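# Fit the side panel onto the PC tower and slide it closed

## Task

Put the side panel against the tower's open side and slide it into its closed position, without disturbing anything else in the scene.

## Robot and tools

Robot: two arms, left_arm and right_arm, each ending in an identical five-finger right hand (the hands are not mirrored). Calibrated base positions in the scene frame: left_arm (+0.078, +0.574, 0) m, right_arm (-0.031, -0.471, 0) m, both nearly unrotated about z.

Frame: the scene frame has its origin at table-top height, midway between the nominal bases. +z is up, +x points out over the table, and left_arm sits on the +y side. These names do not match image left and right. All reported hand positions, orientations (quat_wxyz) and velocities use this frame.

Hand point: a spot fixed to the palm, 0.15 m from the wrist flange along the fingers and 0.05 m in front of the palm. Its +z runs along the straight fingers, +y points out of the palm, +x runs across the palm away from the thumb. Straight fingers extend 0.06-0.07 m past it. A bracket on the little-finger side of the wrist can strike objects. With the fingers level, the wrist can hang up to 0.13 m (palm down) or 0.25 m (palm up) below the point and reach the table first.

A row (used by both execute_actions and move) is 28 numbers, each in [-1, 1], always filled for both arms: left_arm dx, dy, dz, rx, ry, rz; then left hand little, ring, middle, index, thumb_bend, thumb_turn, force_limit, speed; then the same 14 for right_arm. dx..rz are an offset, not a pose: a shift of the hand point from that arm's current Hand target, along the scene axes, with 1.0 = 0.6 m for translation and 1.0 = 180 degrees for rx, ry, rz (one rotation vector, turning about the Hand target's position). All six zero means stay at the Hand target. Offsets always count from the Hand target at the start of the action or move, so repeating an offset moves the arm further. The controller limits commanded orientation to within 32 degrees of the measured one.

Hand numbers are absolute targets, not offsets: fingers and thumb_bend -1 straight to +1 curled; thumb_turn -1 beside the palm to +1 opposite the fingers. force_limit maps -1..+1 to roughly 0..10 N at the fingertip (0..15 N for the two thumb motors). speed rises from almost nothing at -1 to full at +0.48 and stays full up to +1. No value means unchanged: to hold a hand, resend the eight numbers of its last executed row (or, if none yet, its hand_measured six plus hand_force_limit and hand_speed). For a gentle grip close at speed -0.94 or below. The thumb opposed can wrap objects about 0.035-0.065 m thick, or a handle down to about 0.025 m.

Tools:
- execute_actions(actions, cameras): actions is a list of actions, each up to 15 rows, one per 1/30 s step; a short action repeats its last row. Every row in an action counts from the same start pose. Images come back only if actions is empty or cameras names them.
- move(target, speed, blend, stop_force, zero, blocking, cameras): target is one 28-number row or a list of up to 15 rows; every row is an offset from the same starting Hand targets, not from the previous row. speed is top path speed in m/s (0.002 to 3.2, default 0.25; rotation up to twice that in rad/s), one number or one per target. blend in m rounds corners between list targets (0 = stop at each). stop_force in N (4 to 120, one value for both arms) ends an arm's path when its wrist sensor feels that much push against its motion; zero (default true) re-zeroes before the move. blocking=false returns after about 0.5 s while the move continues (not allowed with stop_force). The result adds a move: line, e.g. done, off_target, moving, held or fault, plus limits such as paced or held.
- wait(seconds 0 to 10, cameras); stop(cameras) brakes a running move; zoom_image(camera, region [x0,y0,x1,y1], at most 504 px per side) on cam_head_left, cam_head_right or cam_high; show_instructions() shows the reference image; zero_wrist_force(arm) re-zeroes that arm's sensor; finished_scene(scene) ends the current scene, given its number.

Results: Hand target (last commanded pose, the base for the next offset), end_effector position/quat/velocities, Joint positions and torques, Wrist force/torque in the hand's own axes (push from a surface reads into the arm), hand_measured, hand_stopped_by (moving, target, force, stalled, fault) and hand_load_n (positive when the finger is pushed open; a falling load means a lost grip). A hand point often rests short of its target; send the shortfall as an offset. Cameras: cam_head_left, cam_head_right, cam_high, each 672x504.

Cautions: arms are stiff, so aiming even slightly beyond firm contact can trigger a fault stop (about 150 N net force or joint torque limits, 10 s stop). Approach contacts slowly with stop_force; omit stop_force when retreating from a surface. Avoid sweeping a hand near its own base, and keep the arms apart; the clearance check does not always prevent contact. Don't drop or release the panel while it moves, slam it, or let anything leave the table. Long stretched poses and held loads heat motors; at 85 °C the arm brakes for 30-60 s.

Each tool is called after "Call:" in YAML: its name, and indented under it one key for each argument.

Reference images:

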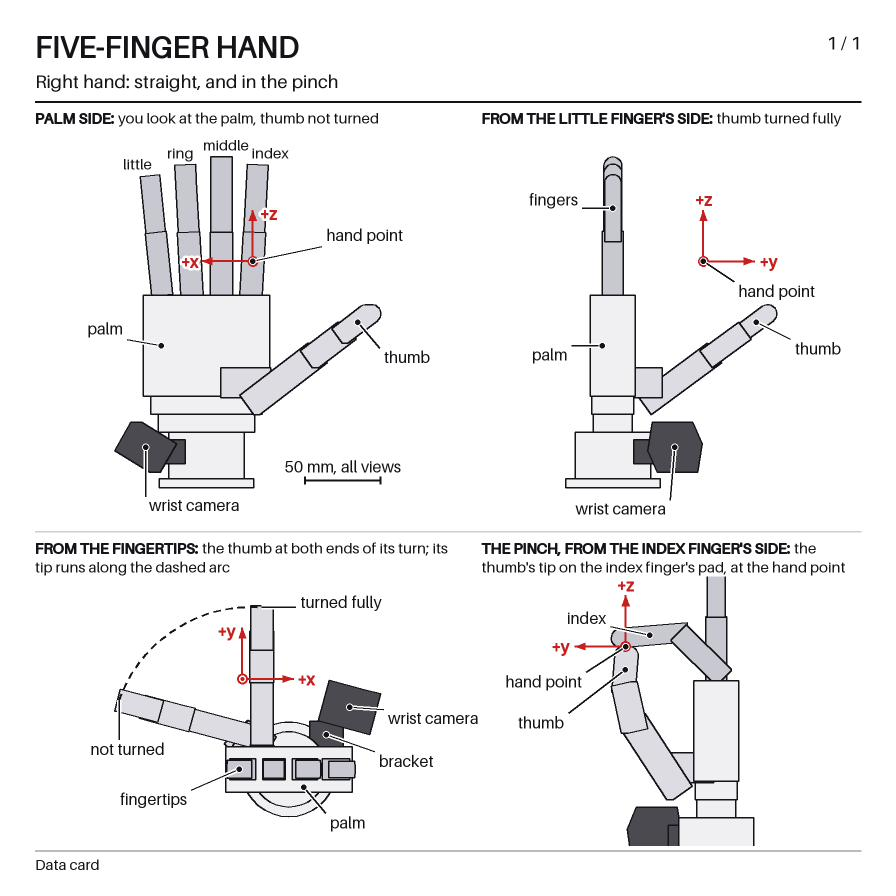

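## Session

Call:
execute_actions:
  actions: []

Scene clock: 0.00 s.
left_arm: end_effector_position=(-0.0154, +0.9932, +0.3133) hand_measured=(-1.000, -1.000, -1.000, -1.000, -1.000, -1.000) hand_load_n=(+0.0, +0.0, +0.0, +0.0, +0.0, +0.0) hand_stopped_by=(target, target, target, target, target, target) hand_force_limit=0.00 hand_speed=-0.80 end_effector_quat_wxyz=(-0.511, +0.325, +0.778, -0.171) | right_arm: end_effector_position=(+0.8621, -0.0779, +0.3283) hand_measured=(-1.000, -1.000, -1.000, -1.000, -1.000, -1.000) hand_load_n=(+0.0, +0.0, +0.0, +0.0, +0.0, +0.0) hand_stopped_by=(target, target, target, target, target, target) hand_force_limit=0.00 hand_speed=-0.80 end_effector_quat_wxyz=(+0.560, -0.584, -0.576, -0.115)
Joint positions: left_arm=[0.772 -1.528 2.321 1.72 0.795 -0.381] | right_arm=[0.02 -0.594 0.853 2.281 0.658 -0.484]
Joint velocities: within noise
Joint torques (N m): no reading
Motor temperatures (°C): left_arm=[30 40 37 45 38 35] | right_arm=[31 33 36 44 38 36]
Wrist force (N): no reading
Wrist torque (N m): no reading
Wrist force, peak (N): no reading
Hand target: left_arm -0.0154, +0.9932, +0.3133; -0.511, +0.325, +0.778, -0.171 | right_arm +0.8621, -0.0779, +0.3283; +0.560, -0.584, -0.576, -0.115

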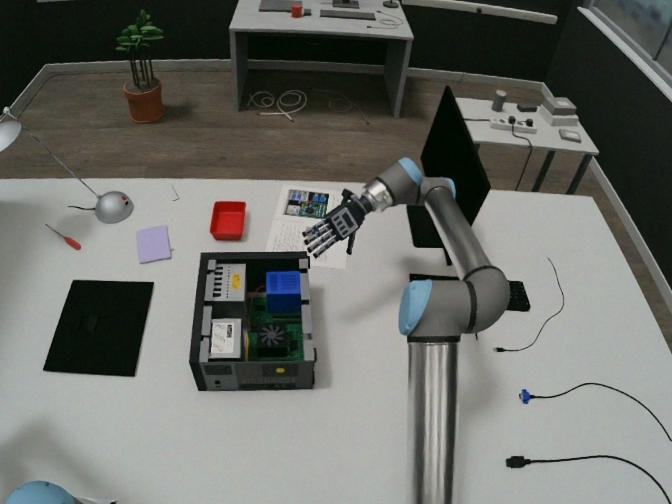

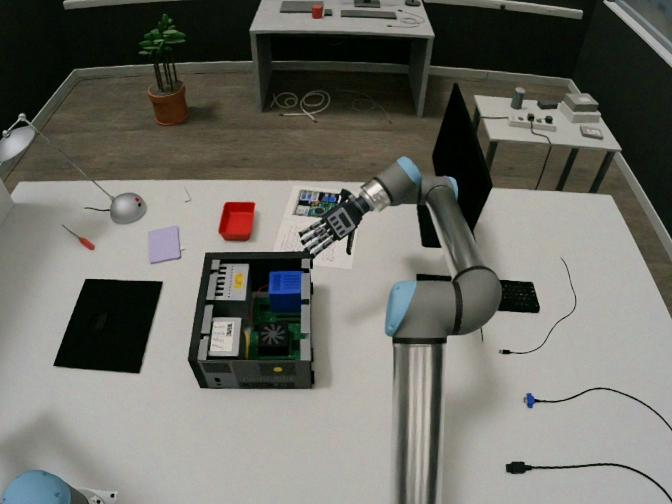

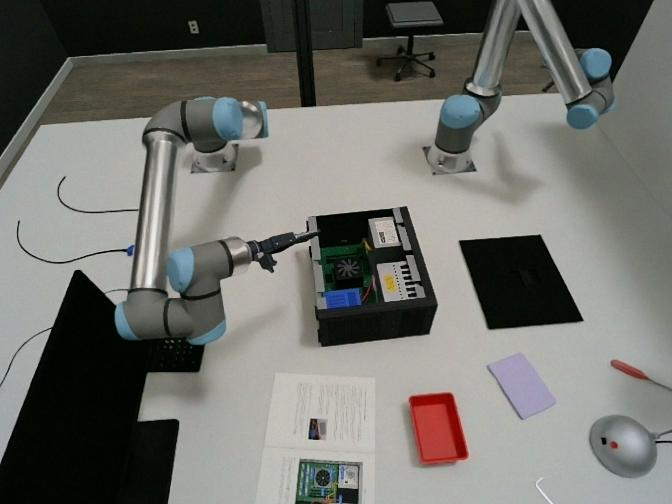

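Call:
zoom_image:
  camera: "cam_head_left"
  region: [30, 240, 330, 400]

Call:
zoom_image:
  camera: "cam_high"
  region: [290, 190, 600, 360]

Scaled by 1.680 from the camera's 672x504 image, which has a finer 960x720 frame.

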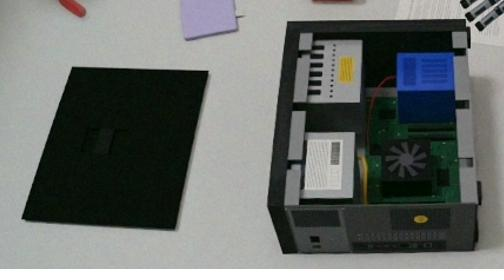

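Scaled by 1.626 from the camera's 672x504 image, which has a finer 960x720 frame.

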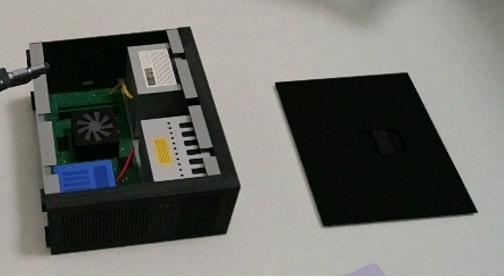

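Call:
move:
  target: [0.776,-0.072,0.145,0.478,-0.162,0.5855,-1,-1,-1,-1,-1,-1,0.2,-0.2,-0.6035,0.5465,0.1528,-0.0288,-0.4688,0.3756,-1,-1,-1,-1,-1,1,0.2,-0.2]
  speed: 0.3
  cameras: ["all"]

Call:
zoom_image:
  camera: "cam_high"
  region: [300, 190, 450, 360]

Call:
zoom_image:
  camera: "cam_head_left"
  region: [180, 240, 330, 400]

Scene clock: 95.27 s.
left_arm: end_effector_position=(+0.4502, +0.9500, +0.4003) hand_measured=(-1.000, -1.000, -1.000, -1.000, -1.000, -1.000) hand_load_n=(+0.0, +0.0, +0.0, +0.0, +0.0, +0.0) hand_stopped_by=(target, target, target, target, target, target) hand_force_limit=0.20 hand_speed=-0.20 end_effector_quat_wxyz=(+0.093, +0.701, -0.701, -0.092) | right_arm: end_effector_position=(+0.5000, +0.2500, +0.4200) hand_measured=(-1.000, -1.000, -1.000, -1.000, -1.000, +1.000) hand_load_n=(+0.0, +0.5, +0.0, +0.0, +0.0, +0.0) hand_stopped_by=(target, target, target, target, target, target) hand_force_limit=0.20 hand_speed=-0.20 end_effector_quat_wxyz=(+0.000, +0.000, +0.991, +0.131)
Joint positions: left_arm=[0.277 -1.324 1.611 1.534 1.491 -2.838] | right_arm=[0.656 -1.05 1.104 1.357 1.362 -0.91]
Joint torques (N m): left_arm=[-10.48 -36.14 -50.46 1.61 -2.3 -2.76] | right_arm=[16.55 -101.06 -29.52 0.44 1.06 -2.27]
Wrist force (N): left_arm=[1.1 -1.9 1.9] | right_arm=[1.3 -1.3 1.8]
Wrist torque (N m): left_arm=[-0.16 -0.08 0.00] | right_arm=[-0.17 0.06 0.22]
Wrist force, peak (N): left_arm=[1.0 -2.8 1.6] | right_arm=[1.9 -1.2 1.6]
Hand target: left_arm +0.4502, +0.9500, +0.4003; +0.093, +0.701, -0.701, -0.092 | right_arm +0.5000, +0.2500, +0.4200; +0.000, +0.000, +0.991, +0.131
Off the commanded pose: left_arm 0.000 m, 0 deg | right_arm 0.000 m, 0 deg.
move: done

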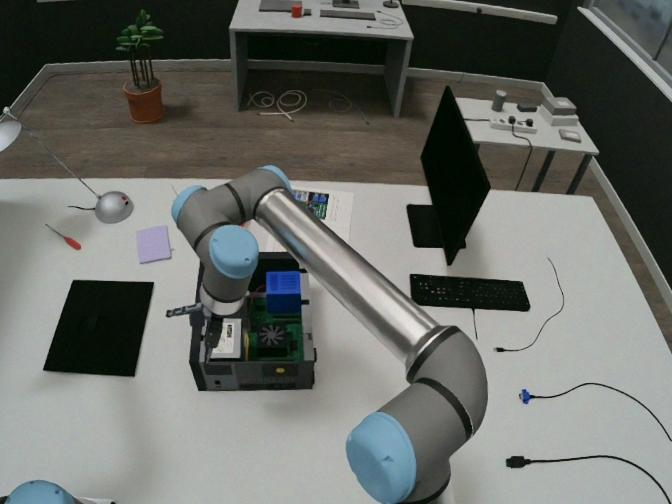

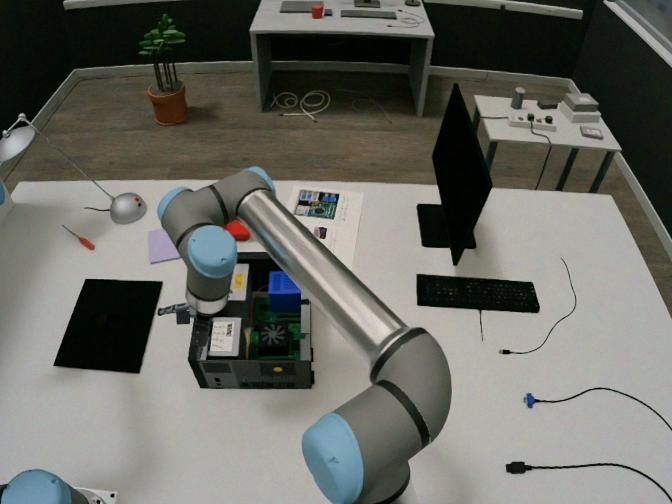

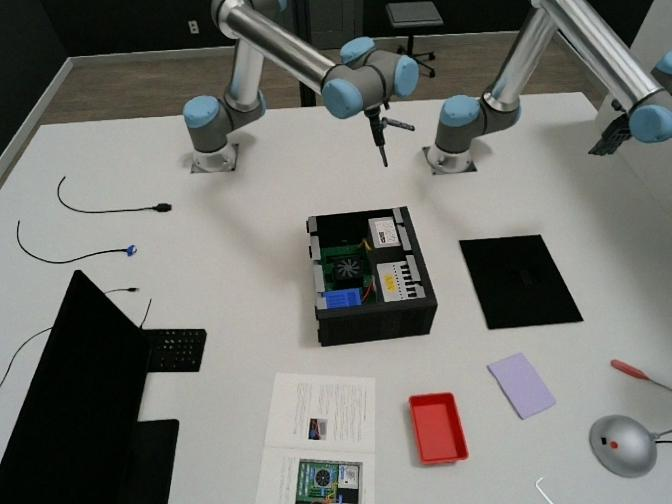

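Scaled by 2.965 from the camera's 672x504 image, which has a finer 960x720 frame.

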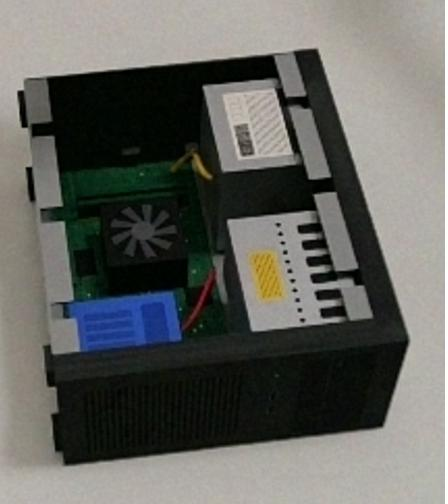

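Scaled by 3.150 from the camera's 672x504 image, which has a finer 960x720 frame.

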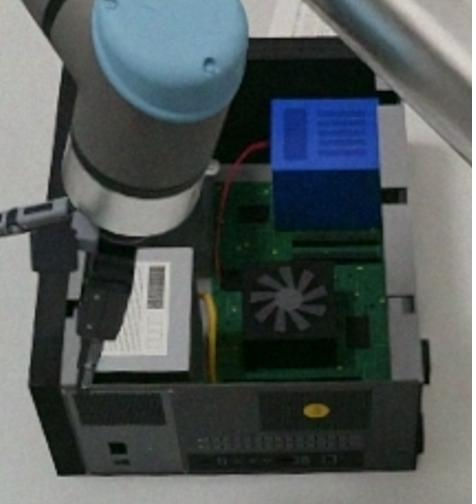

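Call:
move:
  target: [0.883,-0.4167,-0.167,0,0,0,-1,-1,-1,-1,-1,-1,0.2,-0.2,0,0,0,0,0,0,-1,-1,-1,-1,-1,1,0.2,-0.2]
  speed: 0.25

Call:
move:
  target: [0.025,-0.02,-0.3,0,0,0,-1,-1,-1,-1,-1,-1,0.2,-0.2,0,0,0,0,0,0,-1,-1,-1,-1,-1,1,0.2,-0.2]
  speed: 0.12
  cameras: ["all"]

Call:
zoom_image:
  camera: "cam_high"
  region: [450, 200, 620, 350]

Call:
zoom_image:
  camera: "cam_head_left"
  region: [40, 230, 210, 400]

Scene clock: 106.77 s.
left_arm: end_effector_position=(+0.9798, +0.6999, +0.3000) hand_measured=(-1.000, -1.000, -1.000, -1.000, -1.000, -1.000) hand_load_n=(+0.0, +0.0, +0.0, +0.0, +0.0, +0.0) hand_stopped_by=(target, target, target, target, target, target) hand_force_limit=0.20 hand_speed=-0.20 end_effector_quat_wxyz=(+0.092, +0.701, -0.701, -0.092) end_effector_velocity=(+0.000, -0.001, +0.001) end_effector_angular_velocity=(+0.000, -0.002, +0.000) | right_arm: end_effector_position=(+0.5000, +0.2500, +0.4200) hand_measured=(-1.000, -1.000, -1.000, -1.000, -1.000, +1.000) hand_load_n=(+0.0, +0.0, +0.0, +0.0, +0.0, +0.0) hand_stopped_by=(target, target, target, target, target, target) hand_force_limit=0.20 hand_speed=-0.20 end_effector_quat_wxyz=(+0.000, +0.000, +0.991, +0.131)
Joint positions: left_arm=[-0.113 -0.346 0.128 2.049 1.591 -3.216] | right_arm=[0.656 -1.05 1.104 1.357 1.362 -0.91]
Joint velocities: left_arm=[-0.001 0.001 -0.005 0.002 0 -0.001] | right_arm=[within noise]
Joint torques (N m): left_arm=[12.67 -95.42 -52.6 6.82 3.05 -2.48] | right_arm=[16.83 -102.53 -29.39 0.27 1.45 -2.55]
Wrist force (N): left_arm=[0.7 -2.0 2.0] | right_arm=[1.3 -0.9 1.5]
Wrist torque (N m): left_arm=[-0.17 0.00 -0.02] | right_arm=[-0.07 0.07 0.23]
Wrist force, peak (N): left_arm=[2.2 -2.8 2.3] | right_arm=[1.6 -1.4 2.0]
Hand target: left_arm +0.9800, +0.6999, +0.3001; +0.093, +0.701, -0.701, -0.092 | right_arm +0.5000, +0.2500, +0.4200; +0.000, +0.000, +0.991, +0.131
Off the commanded pose: left_arm 0.000 m, 0 deg | right_arm 0.000 m, 0 deg.
move: done

Scene clock: 108.77 s.
left_arm: end_effector_position=(+0.9950, +0.6880, +0.1203) hand_measured=(-1.000, -1.000, -1.000, -1.000, -1.000, -1.000) hand_load_n=(+0.0, +0.0, +0.0, +0.0, +0.0, +0.0) hand_stopped_by=(target, target, target, target, target, target) hand_force_limit=0.20 hand_speed=-0.20 end_effector_quat_wxyz=(+0.093, +0.701, -0.701, -0.092) | right_arm: end_effector_position=(+0.5000, +0.2500, +0.4200) hand_measured=(-1.000, -1.000, -1.000, -1.000, -1.000, +1.000) hand_load_n=(+0.0, +0.0, +0.0, +0.0, +0.0, +0.0) hand_stopped_by=(target, target, target, target, target, target) hand_force_limit=0.20 hand_speed=-0.20 end_effector_quat_wxyz=(+0.000, +0.000, +0.991, +0.131)
Joint positions: left_arm=[-0.124 -0.331 0.415 1.748 1.594 -3.226] | right_arm=[0.656 -1.05 1.104 1.357 1.362 -0.91]
Joint torques (N m): left_arm=[-10.16 -98.3 -30.22 1.59 3.19 -2.46] | right_arm=[17.68 -102.2 -29.14 0.09 1.66 -2.18]
Wrist force (N): left_arm=[1.2 -2.4 1.8] | right_arm=[1.0 -1.3 1.6]
Wrist torque (N m): left_arm=[-0.21 -0.07 -0.02] | right_arm=[-0.14 0.12 0.20]
Wrist force, peak (N): left_arm=[1.1 -2.6 3.0] | right_arm=[1.5 -1.2 2.0]
Hand target: left_arm +0.9950, +0.6879, +0.1201; +0.093, +0.701, -0.701, -0.092 | right_arm +0.5000, +0.2500, +0.4200; +0.000, +0.000, +0.991, +0.131
Off the commanded pose: left_arm 0.000 m, 0 deg | right_arm 0.000 m, 0 deg.
move: done

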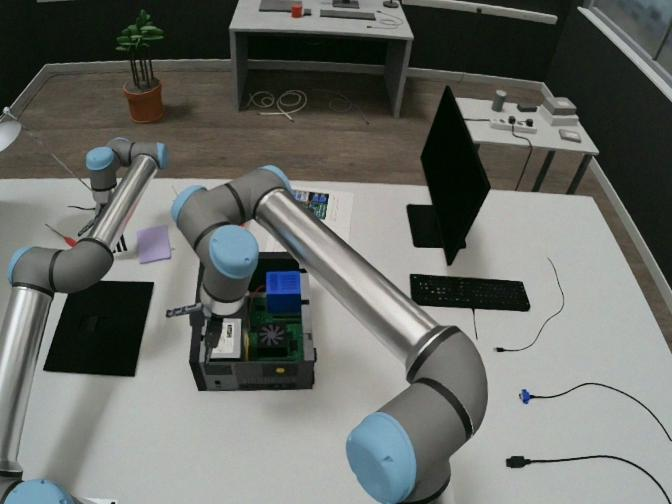

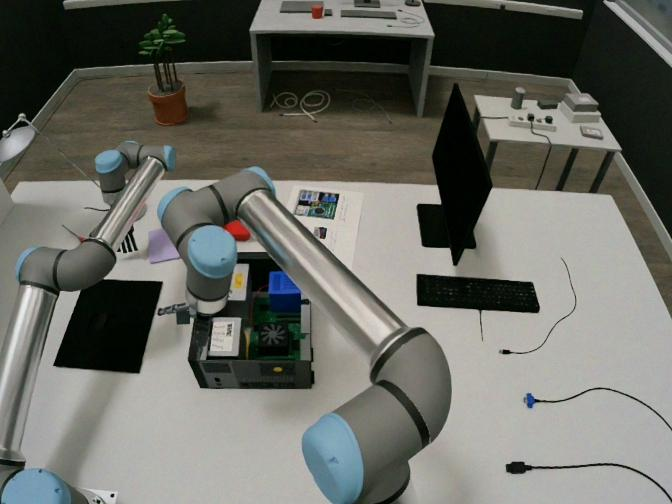

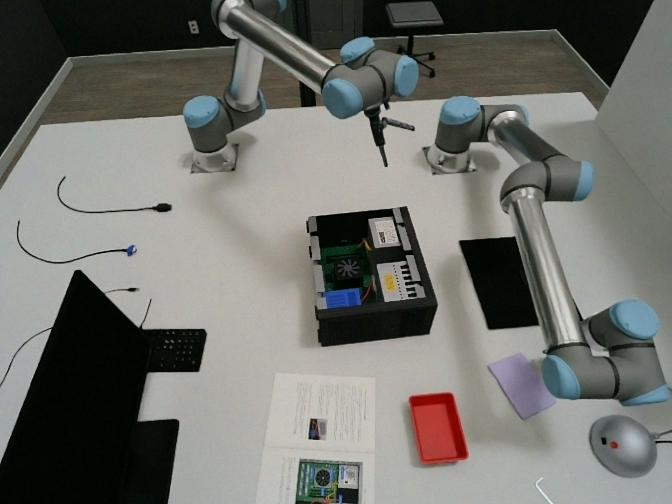

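Scaled by 2.965 from the camera's 672x504 image, which has a finer 960x720 frame.

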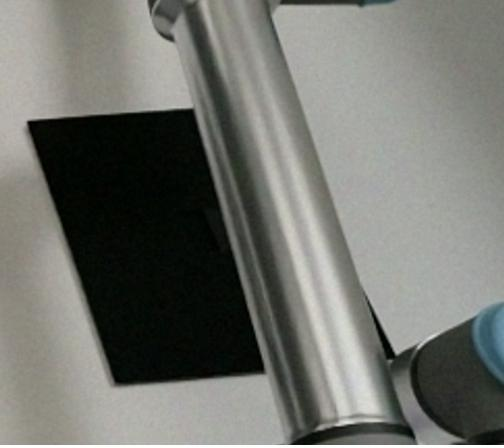

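Scaled by 2.965 from the camera's 672x504 image, which has a finer 960x720 frame.

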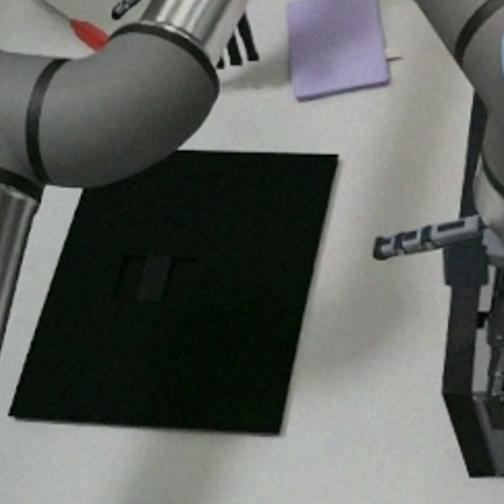

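Call:
move:
  target: [0,0,-0.09,0,0,0,-1,-1,-1,-1,-1,-1,0.2,-0.2,0,0,0,0,0,0,-1,-1,-1,-1,-1,1,0.2,-0.2]
  speed: 0.025
  stop_force: 4

Call:
move:
  target: [0,0,0.005,0,0,0,-1,-1,-1,-1,-1,-1,0.2,-0.2,0,0,0,0,0,0,-1,-1,-1,-1,-1,1,0.2,-0.2]
  speed: 0.05
  cameras: ["cam_head_left","cam_head_right"]

Call:
zoom_image:
  camera: "cam_head_left"
  region: [50, 230, 170, 350]

Call:
zoom_image:
  camera: "cam_head_right"
  region: [60, 230, 180, 350]

Scene clock: 123.97 s.
left_arm: end_effector_position=(+0.9950, +0.6879, +0.0839) hand_measured=(-1.000, -1.000, -1.000, -1.000, -1.000, -1.000) hand_load_n=(+0.0, +0.0, -0.5, +0.0, +0.0, +0.0) hand_stopped_by=(target, target, target, target, target, target) hand_force_limit=0.20 hand_speed=-0.20 end_effector_quat_wxyz=(+0.093, +0.701, -0.701, -0.092) | right_arm: end_effector_position=(+0.5000, +0.2500, +0.4200) hand_measured=(-1.000, -1.000, -1.000, -1.000, -1.000, +1.000) hand_load_n=(+0.0, +0.0, +0.0, +0.0, +0.0, +0.0) hand_stopped_by=(target, target, target, target, target, target) hand_force_limit=0.20 hand_speed=-0.20 end_effector_quat_wxyz=(+0.000, +0.000, +0.991, +0.131)
Joint positions: left_arm=[-0.124 -0.316 0.448 1.7 1.594 -3.226] | right_arm=[0.656 -1.05 1.104 1.357 1.362 -0.91]
Joint torques (N m): left_arm=[-5.72 -122.28 -49.9 6.4 3.12 -2.3] | right_arm=[16.86 -100.86 -28.64 0.36 1.48 -2.28]
Wrist force (N): left_arm=[0.8 -1.7 -3.4] | right_arm=[1.7 -1.2 1.5]
Wrist torque (N m): left_arm=[0.08 0.06 -0.01] | right_arm=[-0.12 0.00 0.25]
Wrist force, peak (N): left_arm=[0.8 -0.6 -24.0] | right_arm=[1.4 -1.8 1.7]
Hand target: left_arm +0.9950, +0.6879, +0.0839; +0.093, +0.701, -0.701, -0.092 (not the last commanded pose) | right_arm +0.5000, +0.2500, +0.4200; +0.000, +0.000, +0.991, +0.131
Off the commanded pose: left_arm 0.018 m, 0 deg | right_arm 0.000 m, 0 deg.
move: contact (left_arm)

Scene clock: 124.67 s.
left_arm: end_effector_position=(+0.9950, +0.6879, +0.0868) hand_measured=(-1.000, -1.000, -1.000, -1.000, -1.000, -1.000) hand_load_n=(+0.0, +0.5, +0.0, +0.0, +0.0, +0.0) hand_stopped_by=(target, target, target, target, target, target) hand_force_limit=0.20 hand_speed=-0.20 end_effector_quat_wxyz=(+0.093, +0.701, -0.701, -0.092) | right_arm: end_effector_position=(+0.5000, +0.2500, +0.4200) hand_measured=(-1.000, -1.000, -1.000, -1.000, -1.000, +1.000) hand_load_n=(+0.0, +0.0, +0.0, +0.0, +0.0, +0.0) hand_stopped_by=(target, target, target, target, target, target) hand_force_limit=0.20 hand_speed=-0.20 end_effector_quat_wxyz=(+0.000, +0.000, +0.991, +0.131)
Joint positions: left_arm=[-0.124 -0.317 0.446 1.703 1.594 -3.226] | right_arm=[0.656 -1.05 1.104 1.357 1.362 -0.91]
Joint torques (N m): left_arm=[-6.84 -129.83 -51.75 7.23 3.06 -1.99] | right_arm=[16.88 -102.6 -29.42 0.41 1.18 -2.21]
Wrist force (N): left_arm=[0.8 -2.2 1.9] | right_arm=[1.4 -1.6 1.6]
Wrist torque (N m): left_arm=[-0.20 -0.01 -0.03] | right_arm=[-0.20 0.04 0.22]
Wrist force, peak (N): left_arm=[0.6 -1.7 -3.4] | right_arm=[1.2 -1.6 1.9]
Hand target: left_arm +0.9950, +0.6879, +0.0869; +0.093, +0.701, -0.701, -0.092 | right_arm +0.5000, +0.2500, +0.4200; +0.000, +0.000, +0.991, +0.131
Off the commanded pose: left_arm 0.000 m, 0 deg | right_arm 0.000 m, 0 deg.
move: done
Images, in order (width x height): cam_head_left 672x504, cam_head_right 672x504.

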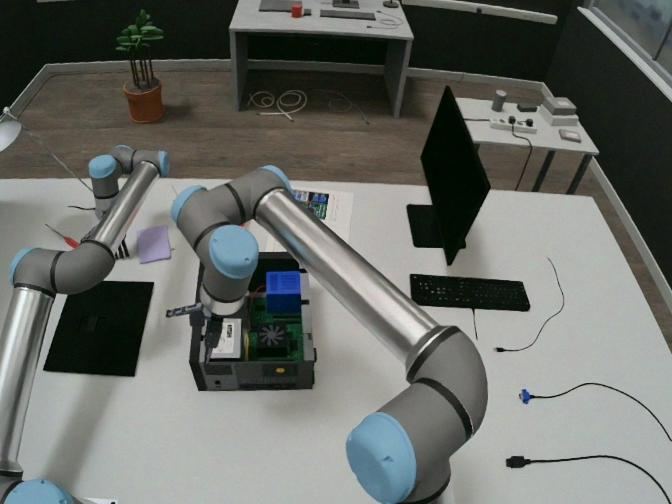

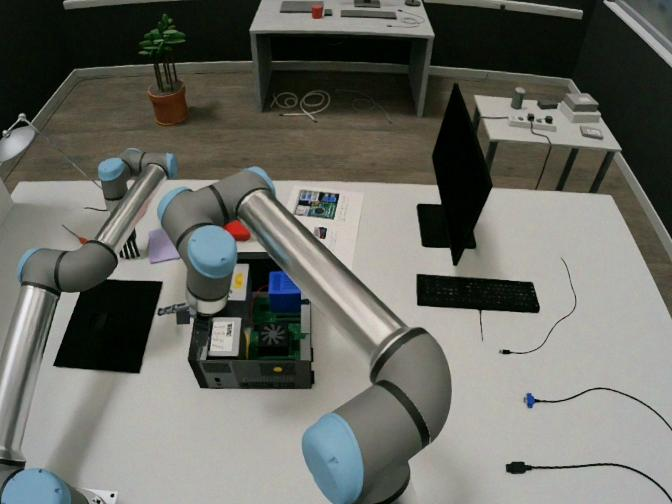

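Scaled by 4.200 from the camera's 672x504 image, which has a finer 960x720 frame.

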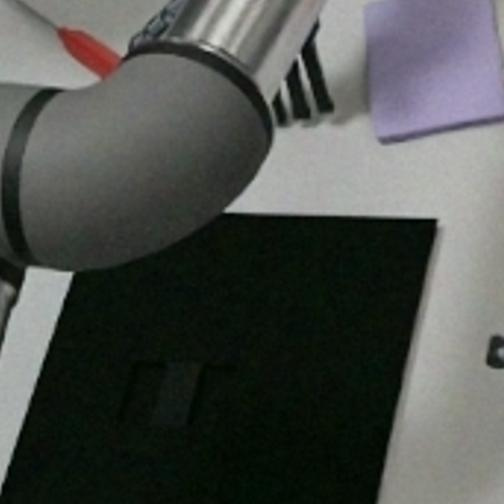

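Scaled by 4.200 from the camera's 672x504 image, which has a finer 960x720 frame.

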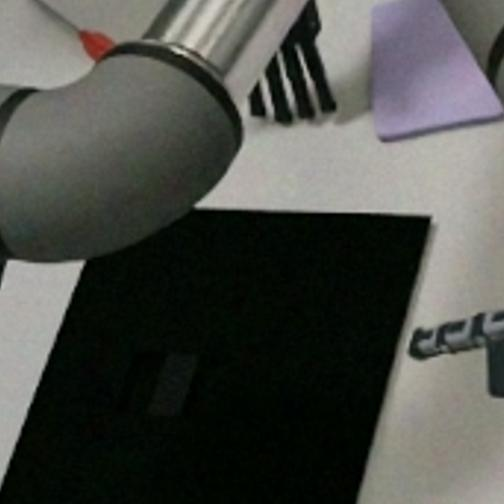

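Call:
move:
  target: [-0.1,0,0,0,0,0,-1,-1,-1,-1,-1,-1,0.2,-0.2,0,0,0,0,0,0,-1,-1,-1,-1,-1,1,0.2,-0.2]
  speed: 0.04
  stop_force: 5
  cameras: ["all"]

Call:
zoom_image:
  camera: "cam_head_right"
  region: [60, 230, 180, 350]

Call:
zoom_image:
  camera: "cam_high"
  region: [450, 200, 670, 400]

Scene clock: 149.17 s.
left_arm: end_effector_position=(+0.9350, +0.6879, +0.0869) hand_measured=(-1.000, -1.000, -1.000, -1.000, -1.000, -1.000) hand_load_n=(+0.0, +0.0, +0.0, +0.0, -0.5, +0.0) hand_stopped_by=(target, target, target, target, target, target) hand_force_limit=0.20 hand_speed=-0.20 end_effector_quat_wxyz=(+0.093, +0.701, -0.701, -0.092) | right_arm: end_effector_position=(+0.5000, +0.2500, +0.4200) hand_measured=(-1.000, -1.000, -1.000, -1.000, -1.000, +1.000) hand_load_n=(+0.0, +0.0, +0.0, +0.0, +0.0, +0.0) hand_stopped_by=(target, target, target, target, target, target) hand_force_limit=0.20 hand_speed=-0.20 end_effector_quat_wxyz=(+0.000, +0.000, +0.991, +0.131)
Joint positions: left_arm=[-0.129 -0.485 0.783 1.534 1.595 -3.231] | right_arm=[0.656 -1.05 1.104 1.357 1.362 -0.91]
Joint torques (N m): left_arm=[-8.18 -120.84 -29.1 2.02 0.25 -2.55] | right_arm=[16.84 -103.05 -29.07 0.3 1.42 -2.28]
Wrist force (N): left_arm=[0.9 -2.1 2.0] | right_arm=[1.4 -1.3 1.8]
Wrist torque (N m): left_arm=[-0.19 -0.03 -0.01] | right_arm=[-0.16 0.05 0.23]
Wrist force, peak (N): left_arm=[1.1 -2.4 2.2] | right_arm=[1.8 -1.1 1.9]
Hand target: left_arm +0.9350, +0.6879, +0.0869; +0.093, +0.701, -0.701, -0.092 | right_arm +0.5000, +0.2500, +0.4200; +0.000, +0.000, +0.991, +0.131
Off the commanded pose: left_arm 0.000 m, 0 deg | right_arm 0.000 m, 0 deg.
move: done

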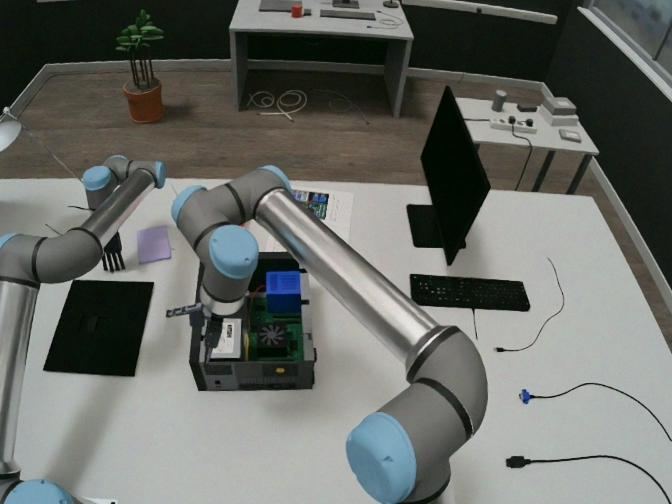

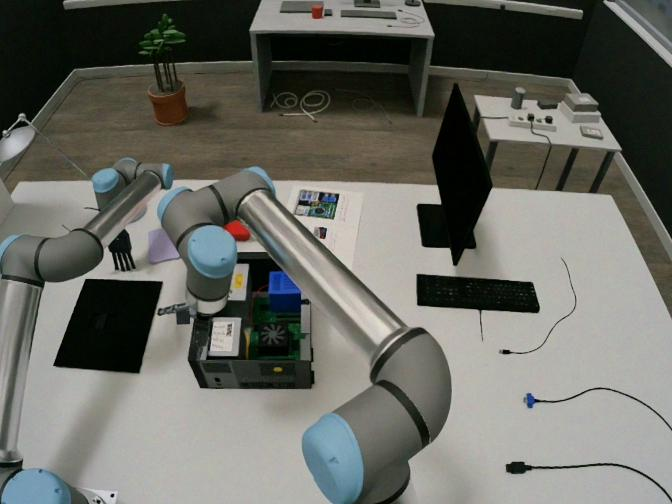

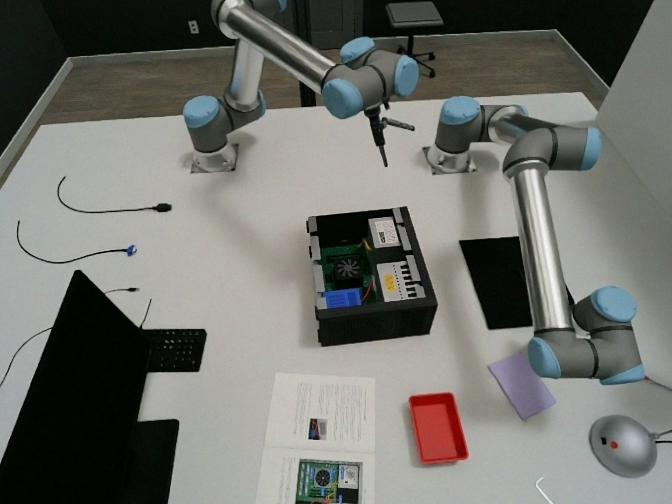

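Scaled by 4.200 from the camera's 672x504 image, which has a finer 960x720 frame.

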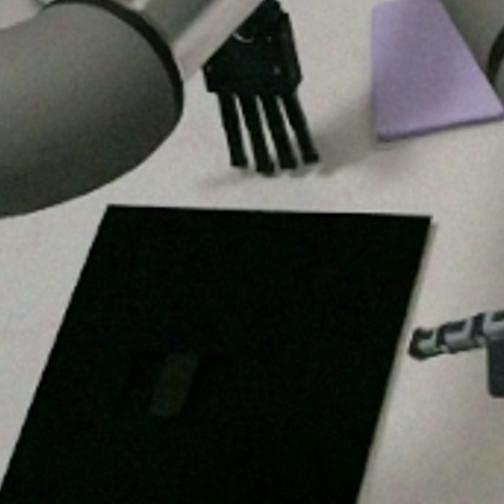

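Scaled by 2.291 from the camera's 672x504 image, which has a finer 960x720 frame.

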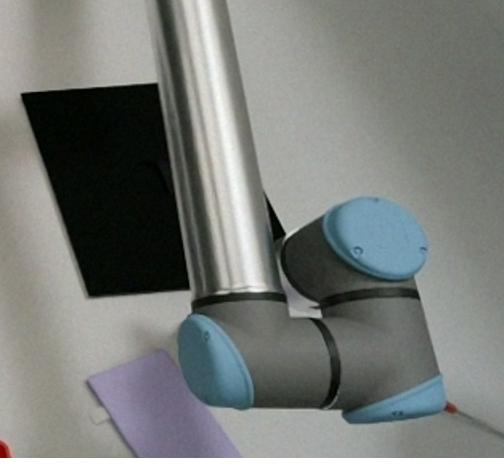

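Call:
move:
  target:
    - [-0.067,-0.0083,0,0,0,0,-1,-1,-1,-1,-1,-1,0.2,-0.2,0,0,0,0,0,0,-1,-1,-1,-1,-1,1,0.2,-0.2]
    - [-0.1,-0.0083,-0.001,0,0,0,-1,-1,-1,-1,-1,-1,0.2,-0.2,0,0,0,0,0,0,-1,-1,-1,-1,-1,1,0.2,-0.2]
    - [-0.553,-0.0083,-0.0067,0,0,0,-1,-1,-1,-1,-1,-1,0.2,-0.2,0,0,-0.1,0,0,0,-1,-1,-1,-1,-1,1,0.2,-0.2]
  speed: [0.08,0.02,0.05]
  blend: [0.005,0.005,0]
  stop_force: 18
  cameras: ["all"]

Call:
zoom_image:
  camera: "cam_head_left"
  region: [20, 250, 200, 430]

Call:
zoom_image:
  camera: "cam_head_right"
  region: [20, 250, 200, 430]

Scene clock: 169.33 s.
left_arm: end_effector_position=(+0.6032, +0.6830, +0.0829) hand_measured=(-1.000, -1.000, -1.000, -1.000, -1.000, -1.000) hand_load_n=(+0.0, +0.5, +0.5, +0.0, +0.0, +0.5) hand_stopped_by=(target, target, target, target, target, target) hand_force_limit=0.20 hand_speed=-0.20 end_effector_quat_wxyz=(+0.093, +0.701, -0.701, -0.092) | right_arm: end_effector_position=(+0.5000, +0.2500, +0.3600) hand_measured=(-1.000, -1.000, -1.000, -1.000, -1.000, +1.000) hand_load_n=(+0.0, +0.0, +0.0, +0.0, +0.0, +0.0) hand_stopped_by=(target, target, target, target, target, target) hand_force_limit=0.20 hand_speed=-0.20 end_effector_quat_wxyz=(+0.000, +0.000, +0.991, +0.131)
Joint positions: left_arm=[-0.185 -0.986 1.753 1.063 1.61 -3.286] | right_arm=[0.656 -1.039 1.193 1.258 1.362 -0.91]
Joint torques (N m): left_arm=[-6.92 -75.99 -7.28 2.04 3.53 -2.61] | right_arm=[14.79 -72.5 -29.04 0.23 0.81 -2.03]
Wrist force (N): left_arm=[0.4 -8.7 -12.9] | right_arm=[1.6 -1.1 1.8]
Wrist torque (N m): left_arm=[1.14 0.35 -0.26] | right_arm=[-0.14 0.01 0.24]
Wrist force, peak (N): left_arm=[0.4 -8.9 -13.2] | right_arm=[1.5 -1.5 2.1]
Hand target: left_arm +0.6032, +0.6830, +0.0829; +0.093, +0.701, -0.701, -0.092 | right_arm +0.5000, +0.2500, +0.3600; +0.000, +0.000, +0.991, +0.131
Off the commanded pose: left_arm 0.000 m, 0 deg | right_arm 0.000 m, 0 deg.
move: done

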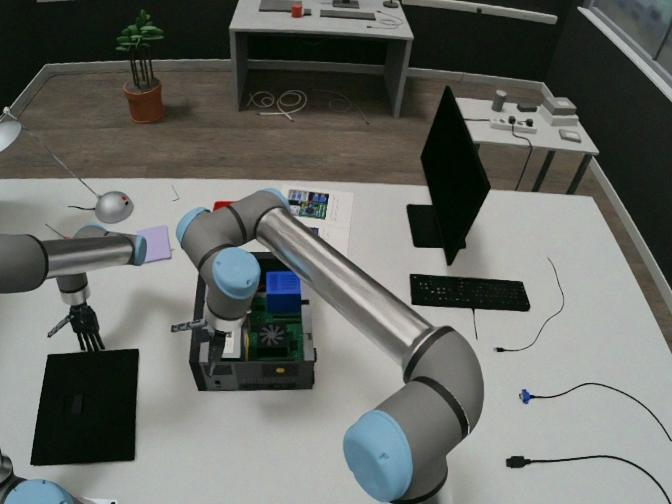

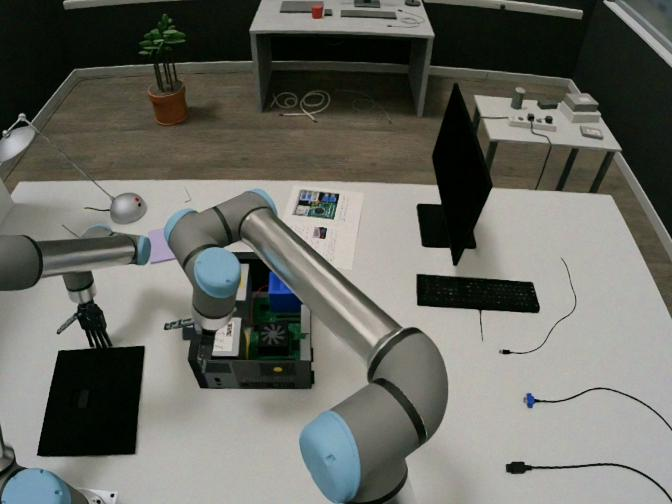

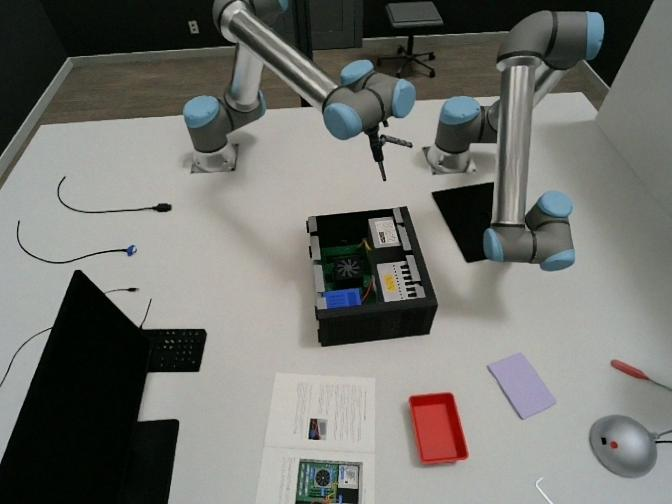

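Scaled by 2.800 from the camera's 672x504 image, which has a finer 960x720 frame.

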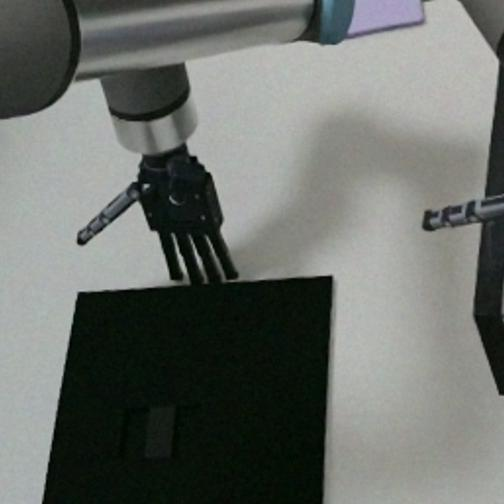

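Scaled by 2.800 from the camera's 672x504 image, which has a finer 960x720 frame.

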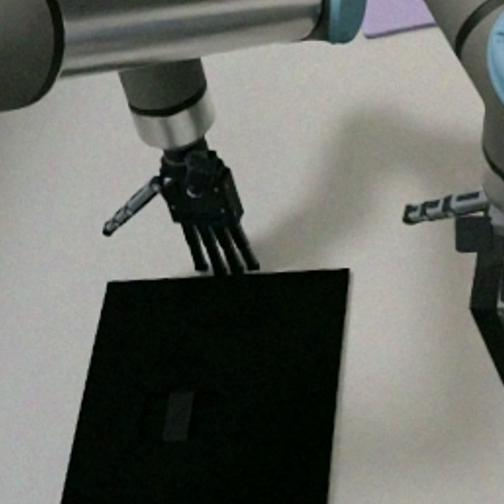

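Call:
move:
  target:
    - [0.02,0,0.02,0,0,0,-1,-1,-1,-1,-1,-1,0.2,-0.2,0.055,0.2967,0,0,0,0.0417,-1,-1,-1,-1,-1,1,0.2,-0.2]
    - [0.02,0,0.195,0,0,0,1,1,-1,-1,-1,-1,0.2,0.2,0.055,0.2967,-0.1,0,0,0.0417,-1,-1,-1,-1,-1,1,0.2,-0.2]
    - [-0.2567,-0.0575,0.195,0,0,0.5417,1,1,-1,-1,-1,-1,0.2,0.2,0.055,0.2967,-0.2667,0,0,0.0417,-1,-1,-1,-1,-1,1,0.2,-0.2]
  speed: [0.08,0.2,0.3]
  blend: [0.005,0,0]
  cameras: ["all"]

Call:
zoom_image:
  camera: "cam_head_left"
  region: [20, 330, 200, 490]

Call:
zoom_image:
  camera: "cam_high"
  region: [400, 140, 580, 300]

Scene clock: 213.73 s.
left_arm: end_effector_position=(+0.4492, +0.6485, +0.1999) hand_measured=(+1.000, +1.000, -1.000, -1.000, -1.000, -1.000) hand_load_n=(+0.0, +0.0, +0.0, +0.0, +0.0, +0.0) hand_stopped_by=(target, target, target, target, target, target) hand_force_limit=0.20 hand_speed=0.20 end_effector_quat_wxyz=(+0.130, +0.989, +0.065, +0.009) | right_arm: end_effector_position=(+0.5330, +0.4281, +0.2000) hand_measured=(-1.000, -1.000, -1.000, -1.000, -1.000, +1.000) hand_load_n=(+0.0, +0.0, +0.0, +0.0, +0.0, +0.0) hand_stopped_by=(target, target, target, target, target, target) hand_force_limit=0.20 hand_speed=-0.20 end_effector_quat_wxyz=(-0.009, -0.065, +0.989, +0.130)
Joint positions: left_arm=[0.041 -1.465 2.115 0.906 1.833 -4.768] | right_arm=[0.776 -0.659 0.826 1.247 1.36 -0.921]
Joint torques (N m): left_arm=[-9.34 -52.74 -21.53 1.35 -2.04 -2.53] | right_arm=[-13.03 -98.6 -28.17 0.14 -0.77 0.75]
Wrist force (N): left_arm=[1.3 -2.4 1.6] | right_arm=[1.3 -1.5 1.7]
Wrist torque (N m): left_arm=[-0.25 -0.10 -0.04] | right_arm=[-0.18 0.03 0.19]
Wrist force, peak (N): left_arm=[0.9 -8.9 -13.5] | right_arm=[1.6 -2.0 2.0]
Hand target: left_arm +0.4492, +0.6485, +0.1999; +0.130, +0.989, +0.065, +0.009 | right_arm +0.5330, +0.4281, +0.2000; -0.009, -0.065, +0.989, +0.130
Off the commanded pose: left_arm 0.000 m, 0 deg | right_arm 0.000 m, 0 deg.
move: done

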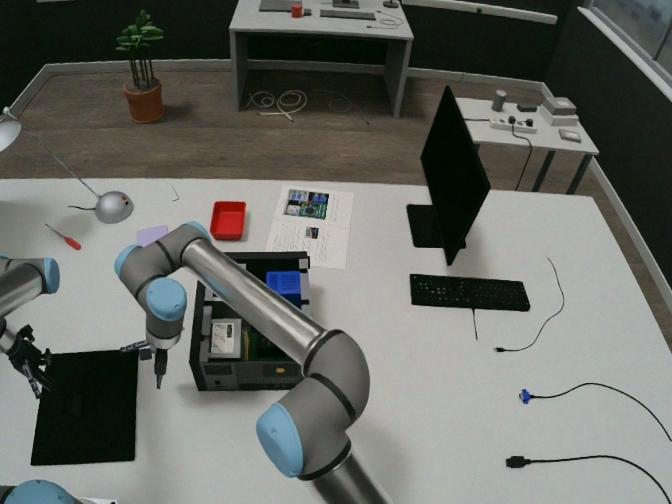

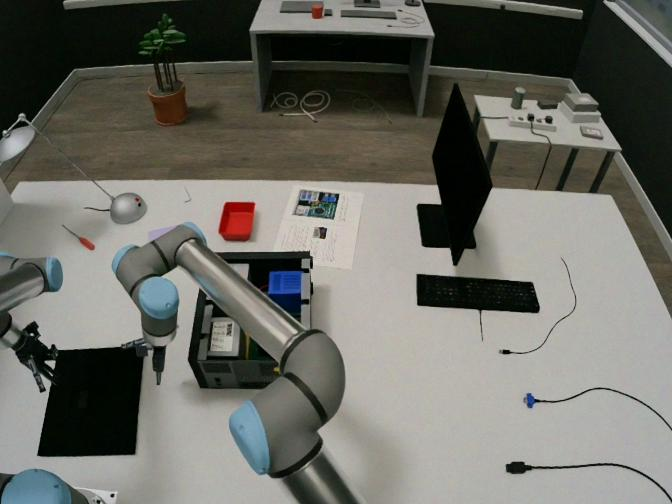

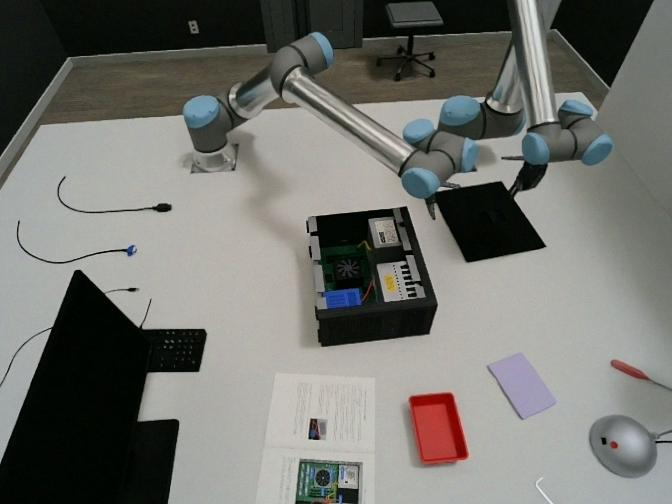

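Scaled by 2.800 from the camera's 672x504 image, which has a finer 960x720 frame.

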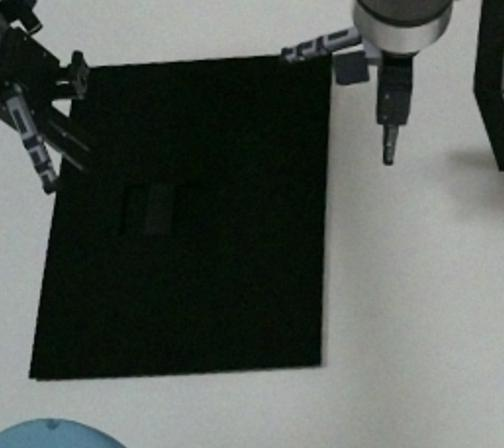

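Scaled by 2.800 from the camera's 672x504 image, which has a finer 960x720 frame.

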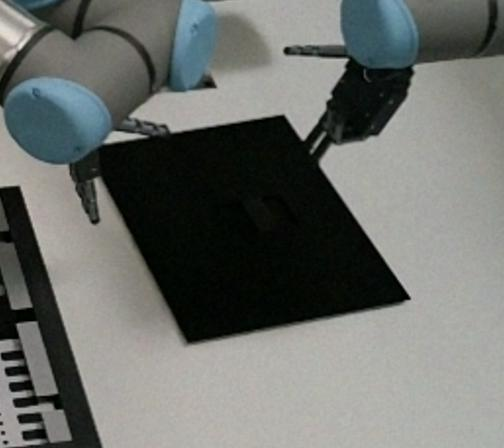

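Call:
move:
  target: [0,0,-0.16,0,0,0,1,1,-1,-1,-1,-1,0.2,0.2,0,0,-0.1733,0,0,0,-1,-1,-1,-1,-1,1,0.2,-0.2]
  speed: 0.12
  cameras: ["all"]

Call:
zoom_image:
  camera: "cam_head_left"
  region: [20, 340, 160, 480]

Call:
zoom_image:
  camera: "cam_high"
  region: [420, 160, 560, 280]

Scene clock: 234.30 s.
left_arm: end_effector_position=(+0.4492, +0.6485, +0.1040) hand_measured=(+1.000, +1.000, -1.000, -1.000, -1.000, -1.000) hand_load_n=(+0.0, +0.0, +0.0, +0.0, +0.0, +0.0) hand_stopped_by=(target, target, target, target, target, target) hand_force_limit=0.20 hand_speed=0.20 end_effector_quat_wxyz=(+0.130, +0.989, +0.065, +0.009) | right_arm: end_effector_position=(+0.5330, +0.4280, +0.0961) hand_measured=(-1.000, -1.000, -1.000, -1.000, -1.000, +1.000) hand_load_n=(+0.0, +0.0, +0.0, +0.0, +0.0, +0.0) hand_stopped_by=(target, target, target, target, target, target) hand_force_limit=0.20 hand_speed=-0.20 end_effector_quat_wxyz=(-0.009, -0.065, +0.989, +0.130)
Joint positions: left_arm=[0.041 -1.338 2.186 0.708 1.833 -4.768] | right_arm=[0.776 -0.607 0.914 1.106 1.36 -0.921]
Joint torques (N m): left_arm=[-5.91 -23.68 -15.6 1.21 1.72 -2.18] | right_arm=[-8.78 -99.03 -27.54 0.04 -1.02 1.36]
Wrist force (N): left_arm=[1.1 -2.4 1.6] | right_arm=[1.2 -1.4 1.5]
Wrist torque (N m): left_arm=[-0.23 -0.05 -0.05] | right_arm=[-0.13 0.04 0.18]
Wrist force, peak (N): left_arm=[1.2 -2.8 2.3] | right_arm=[1.3 -1.7 2.3]
Hand target: left_arm +0.4492, +0.6485, +0.1039; +0.130, +0.989, +0.065, +0.009 | right_arm +0.5330, +0.4281, +0.0960; -0.009, -0.065, +0.989, +0.130
Off the commanded pose: left_arm 0.000 m, 0 deg | right_arm 0.000 m, 0 deg.
move: done

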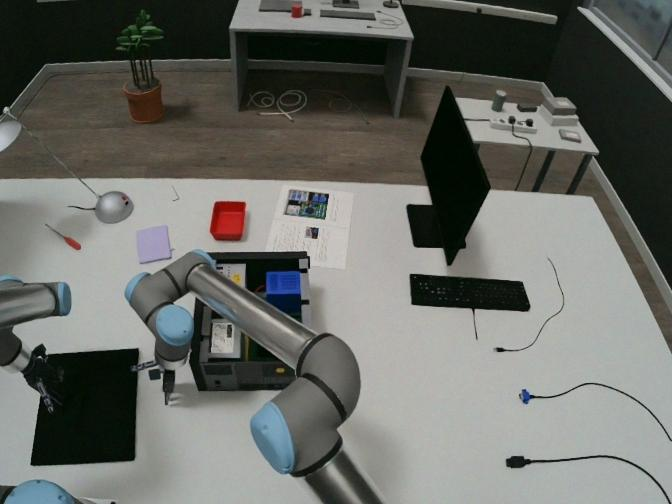

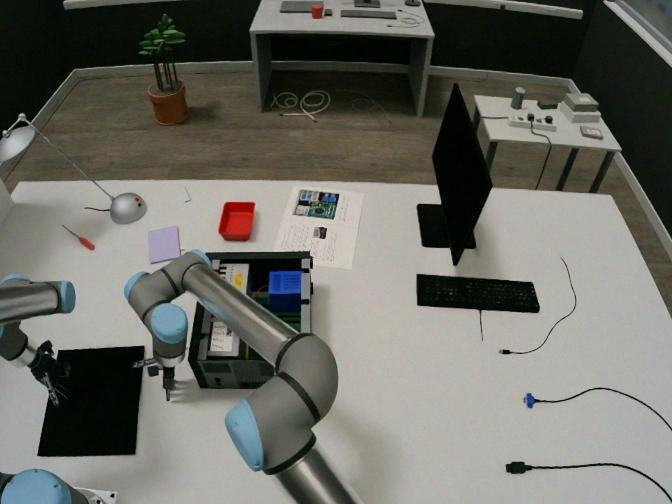

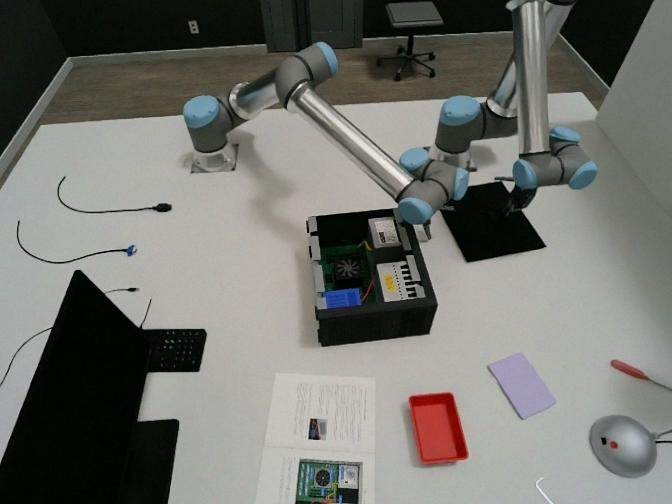

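Scaled by 3.600 from the camera's 672x504 image, which has a finer 960x720 frame.

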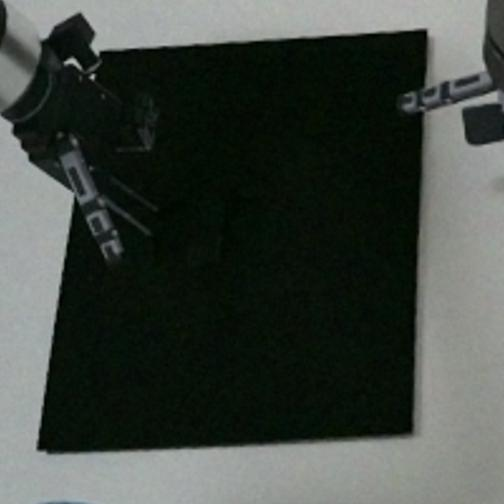

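Scaled by 3.600 from the camera's 672x504 image, which has a finer 960x720 frame.

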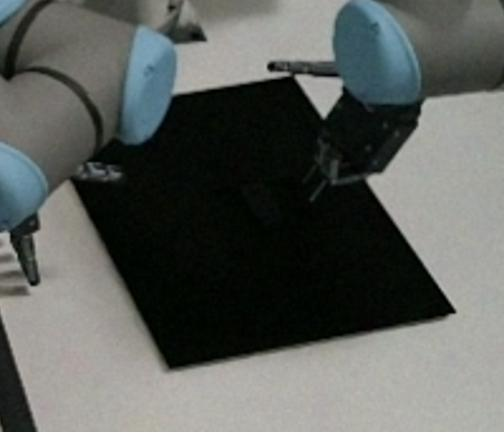

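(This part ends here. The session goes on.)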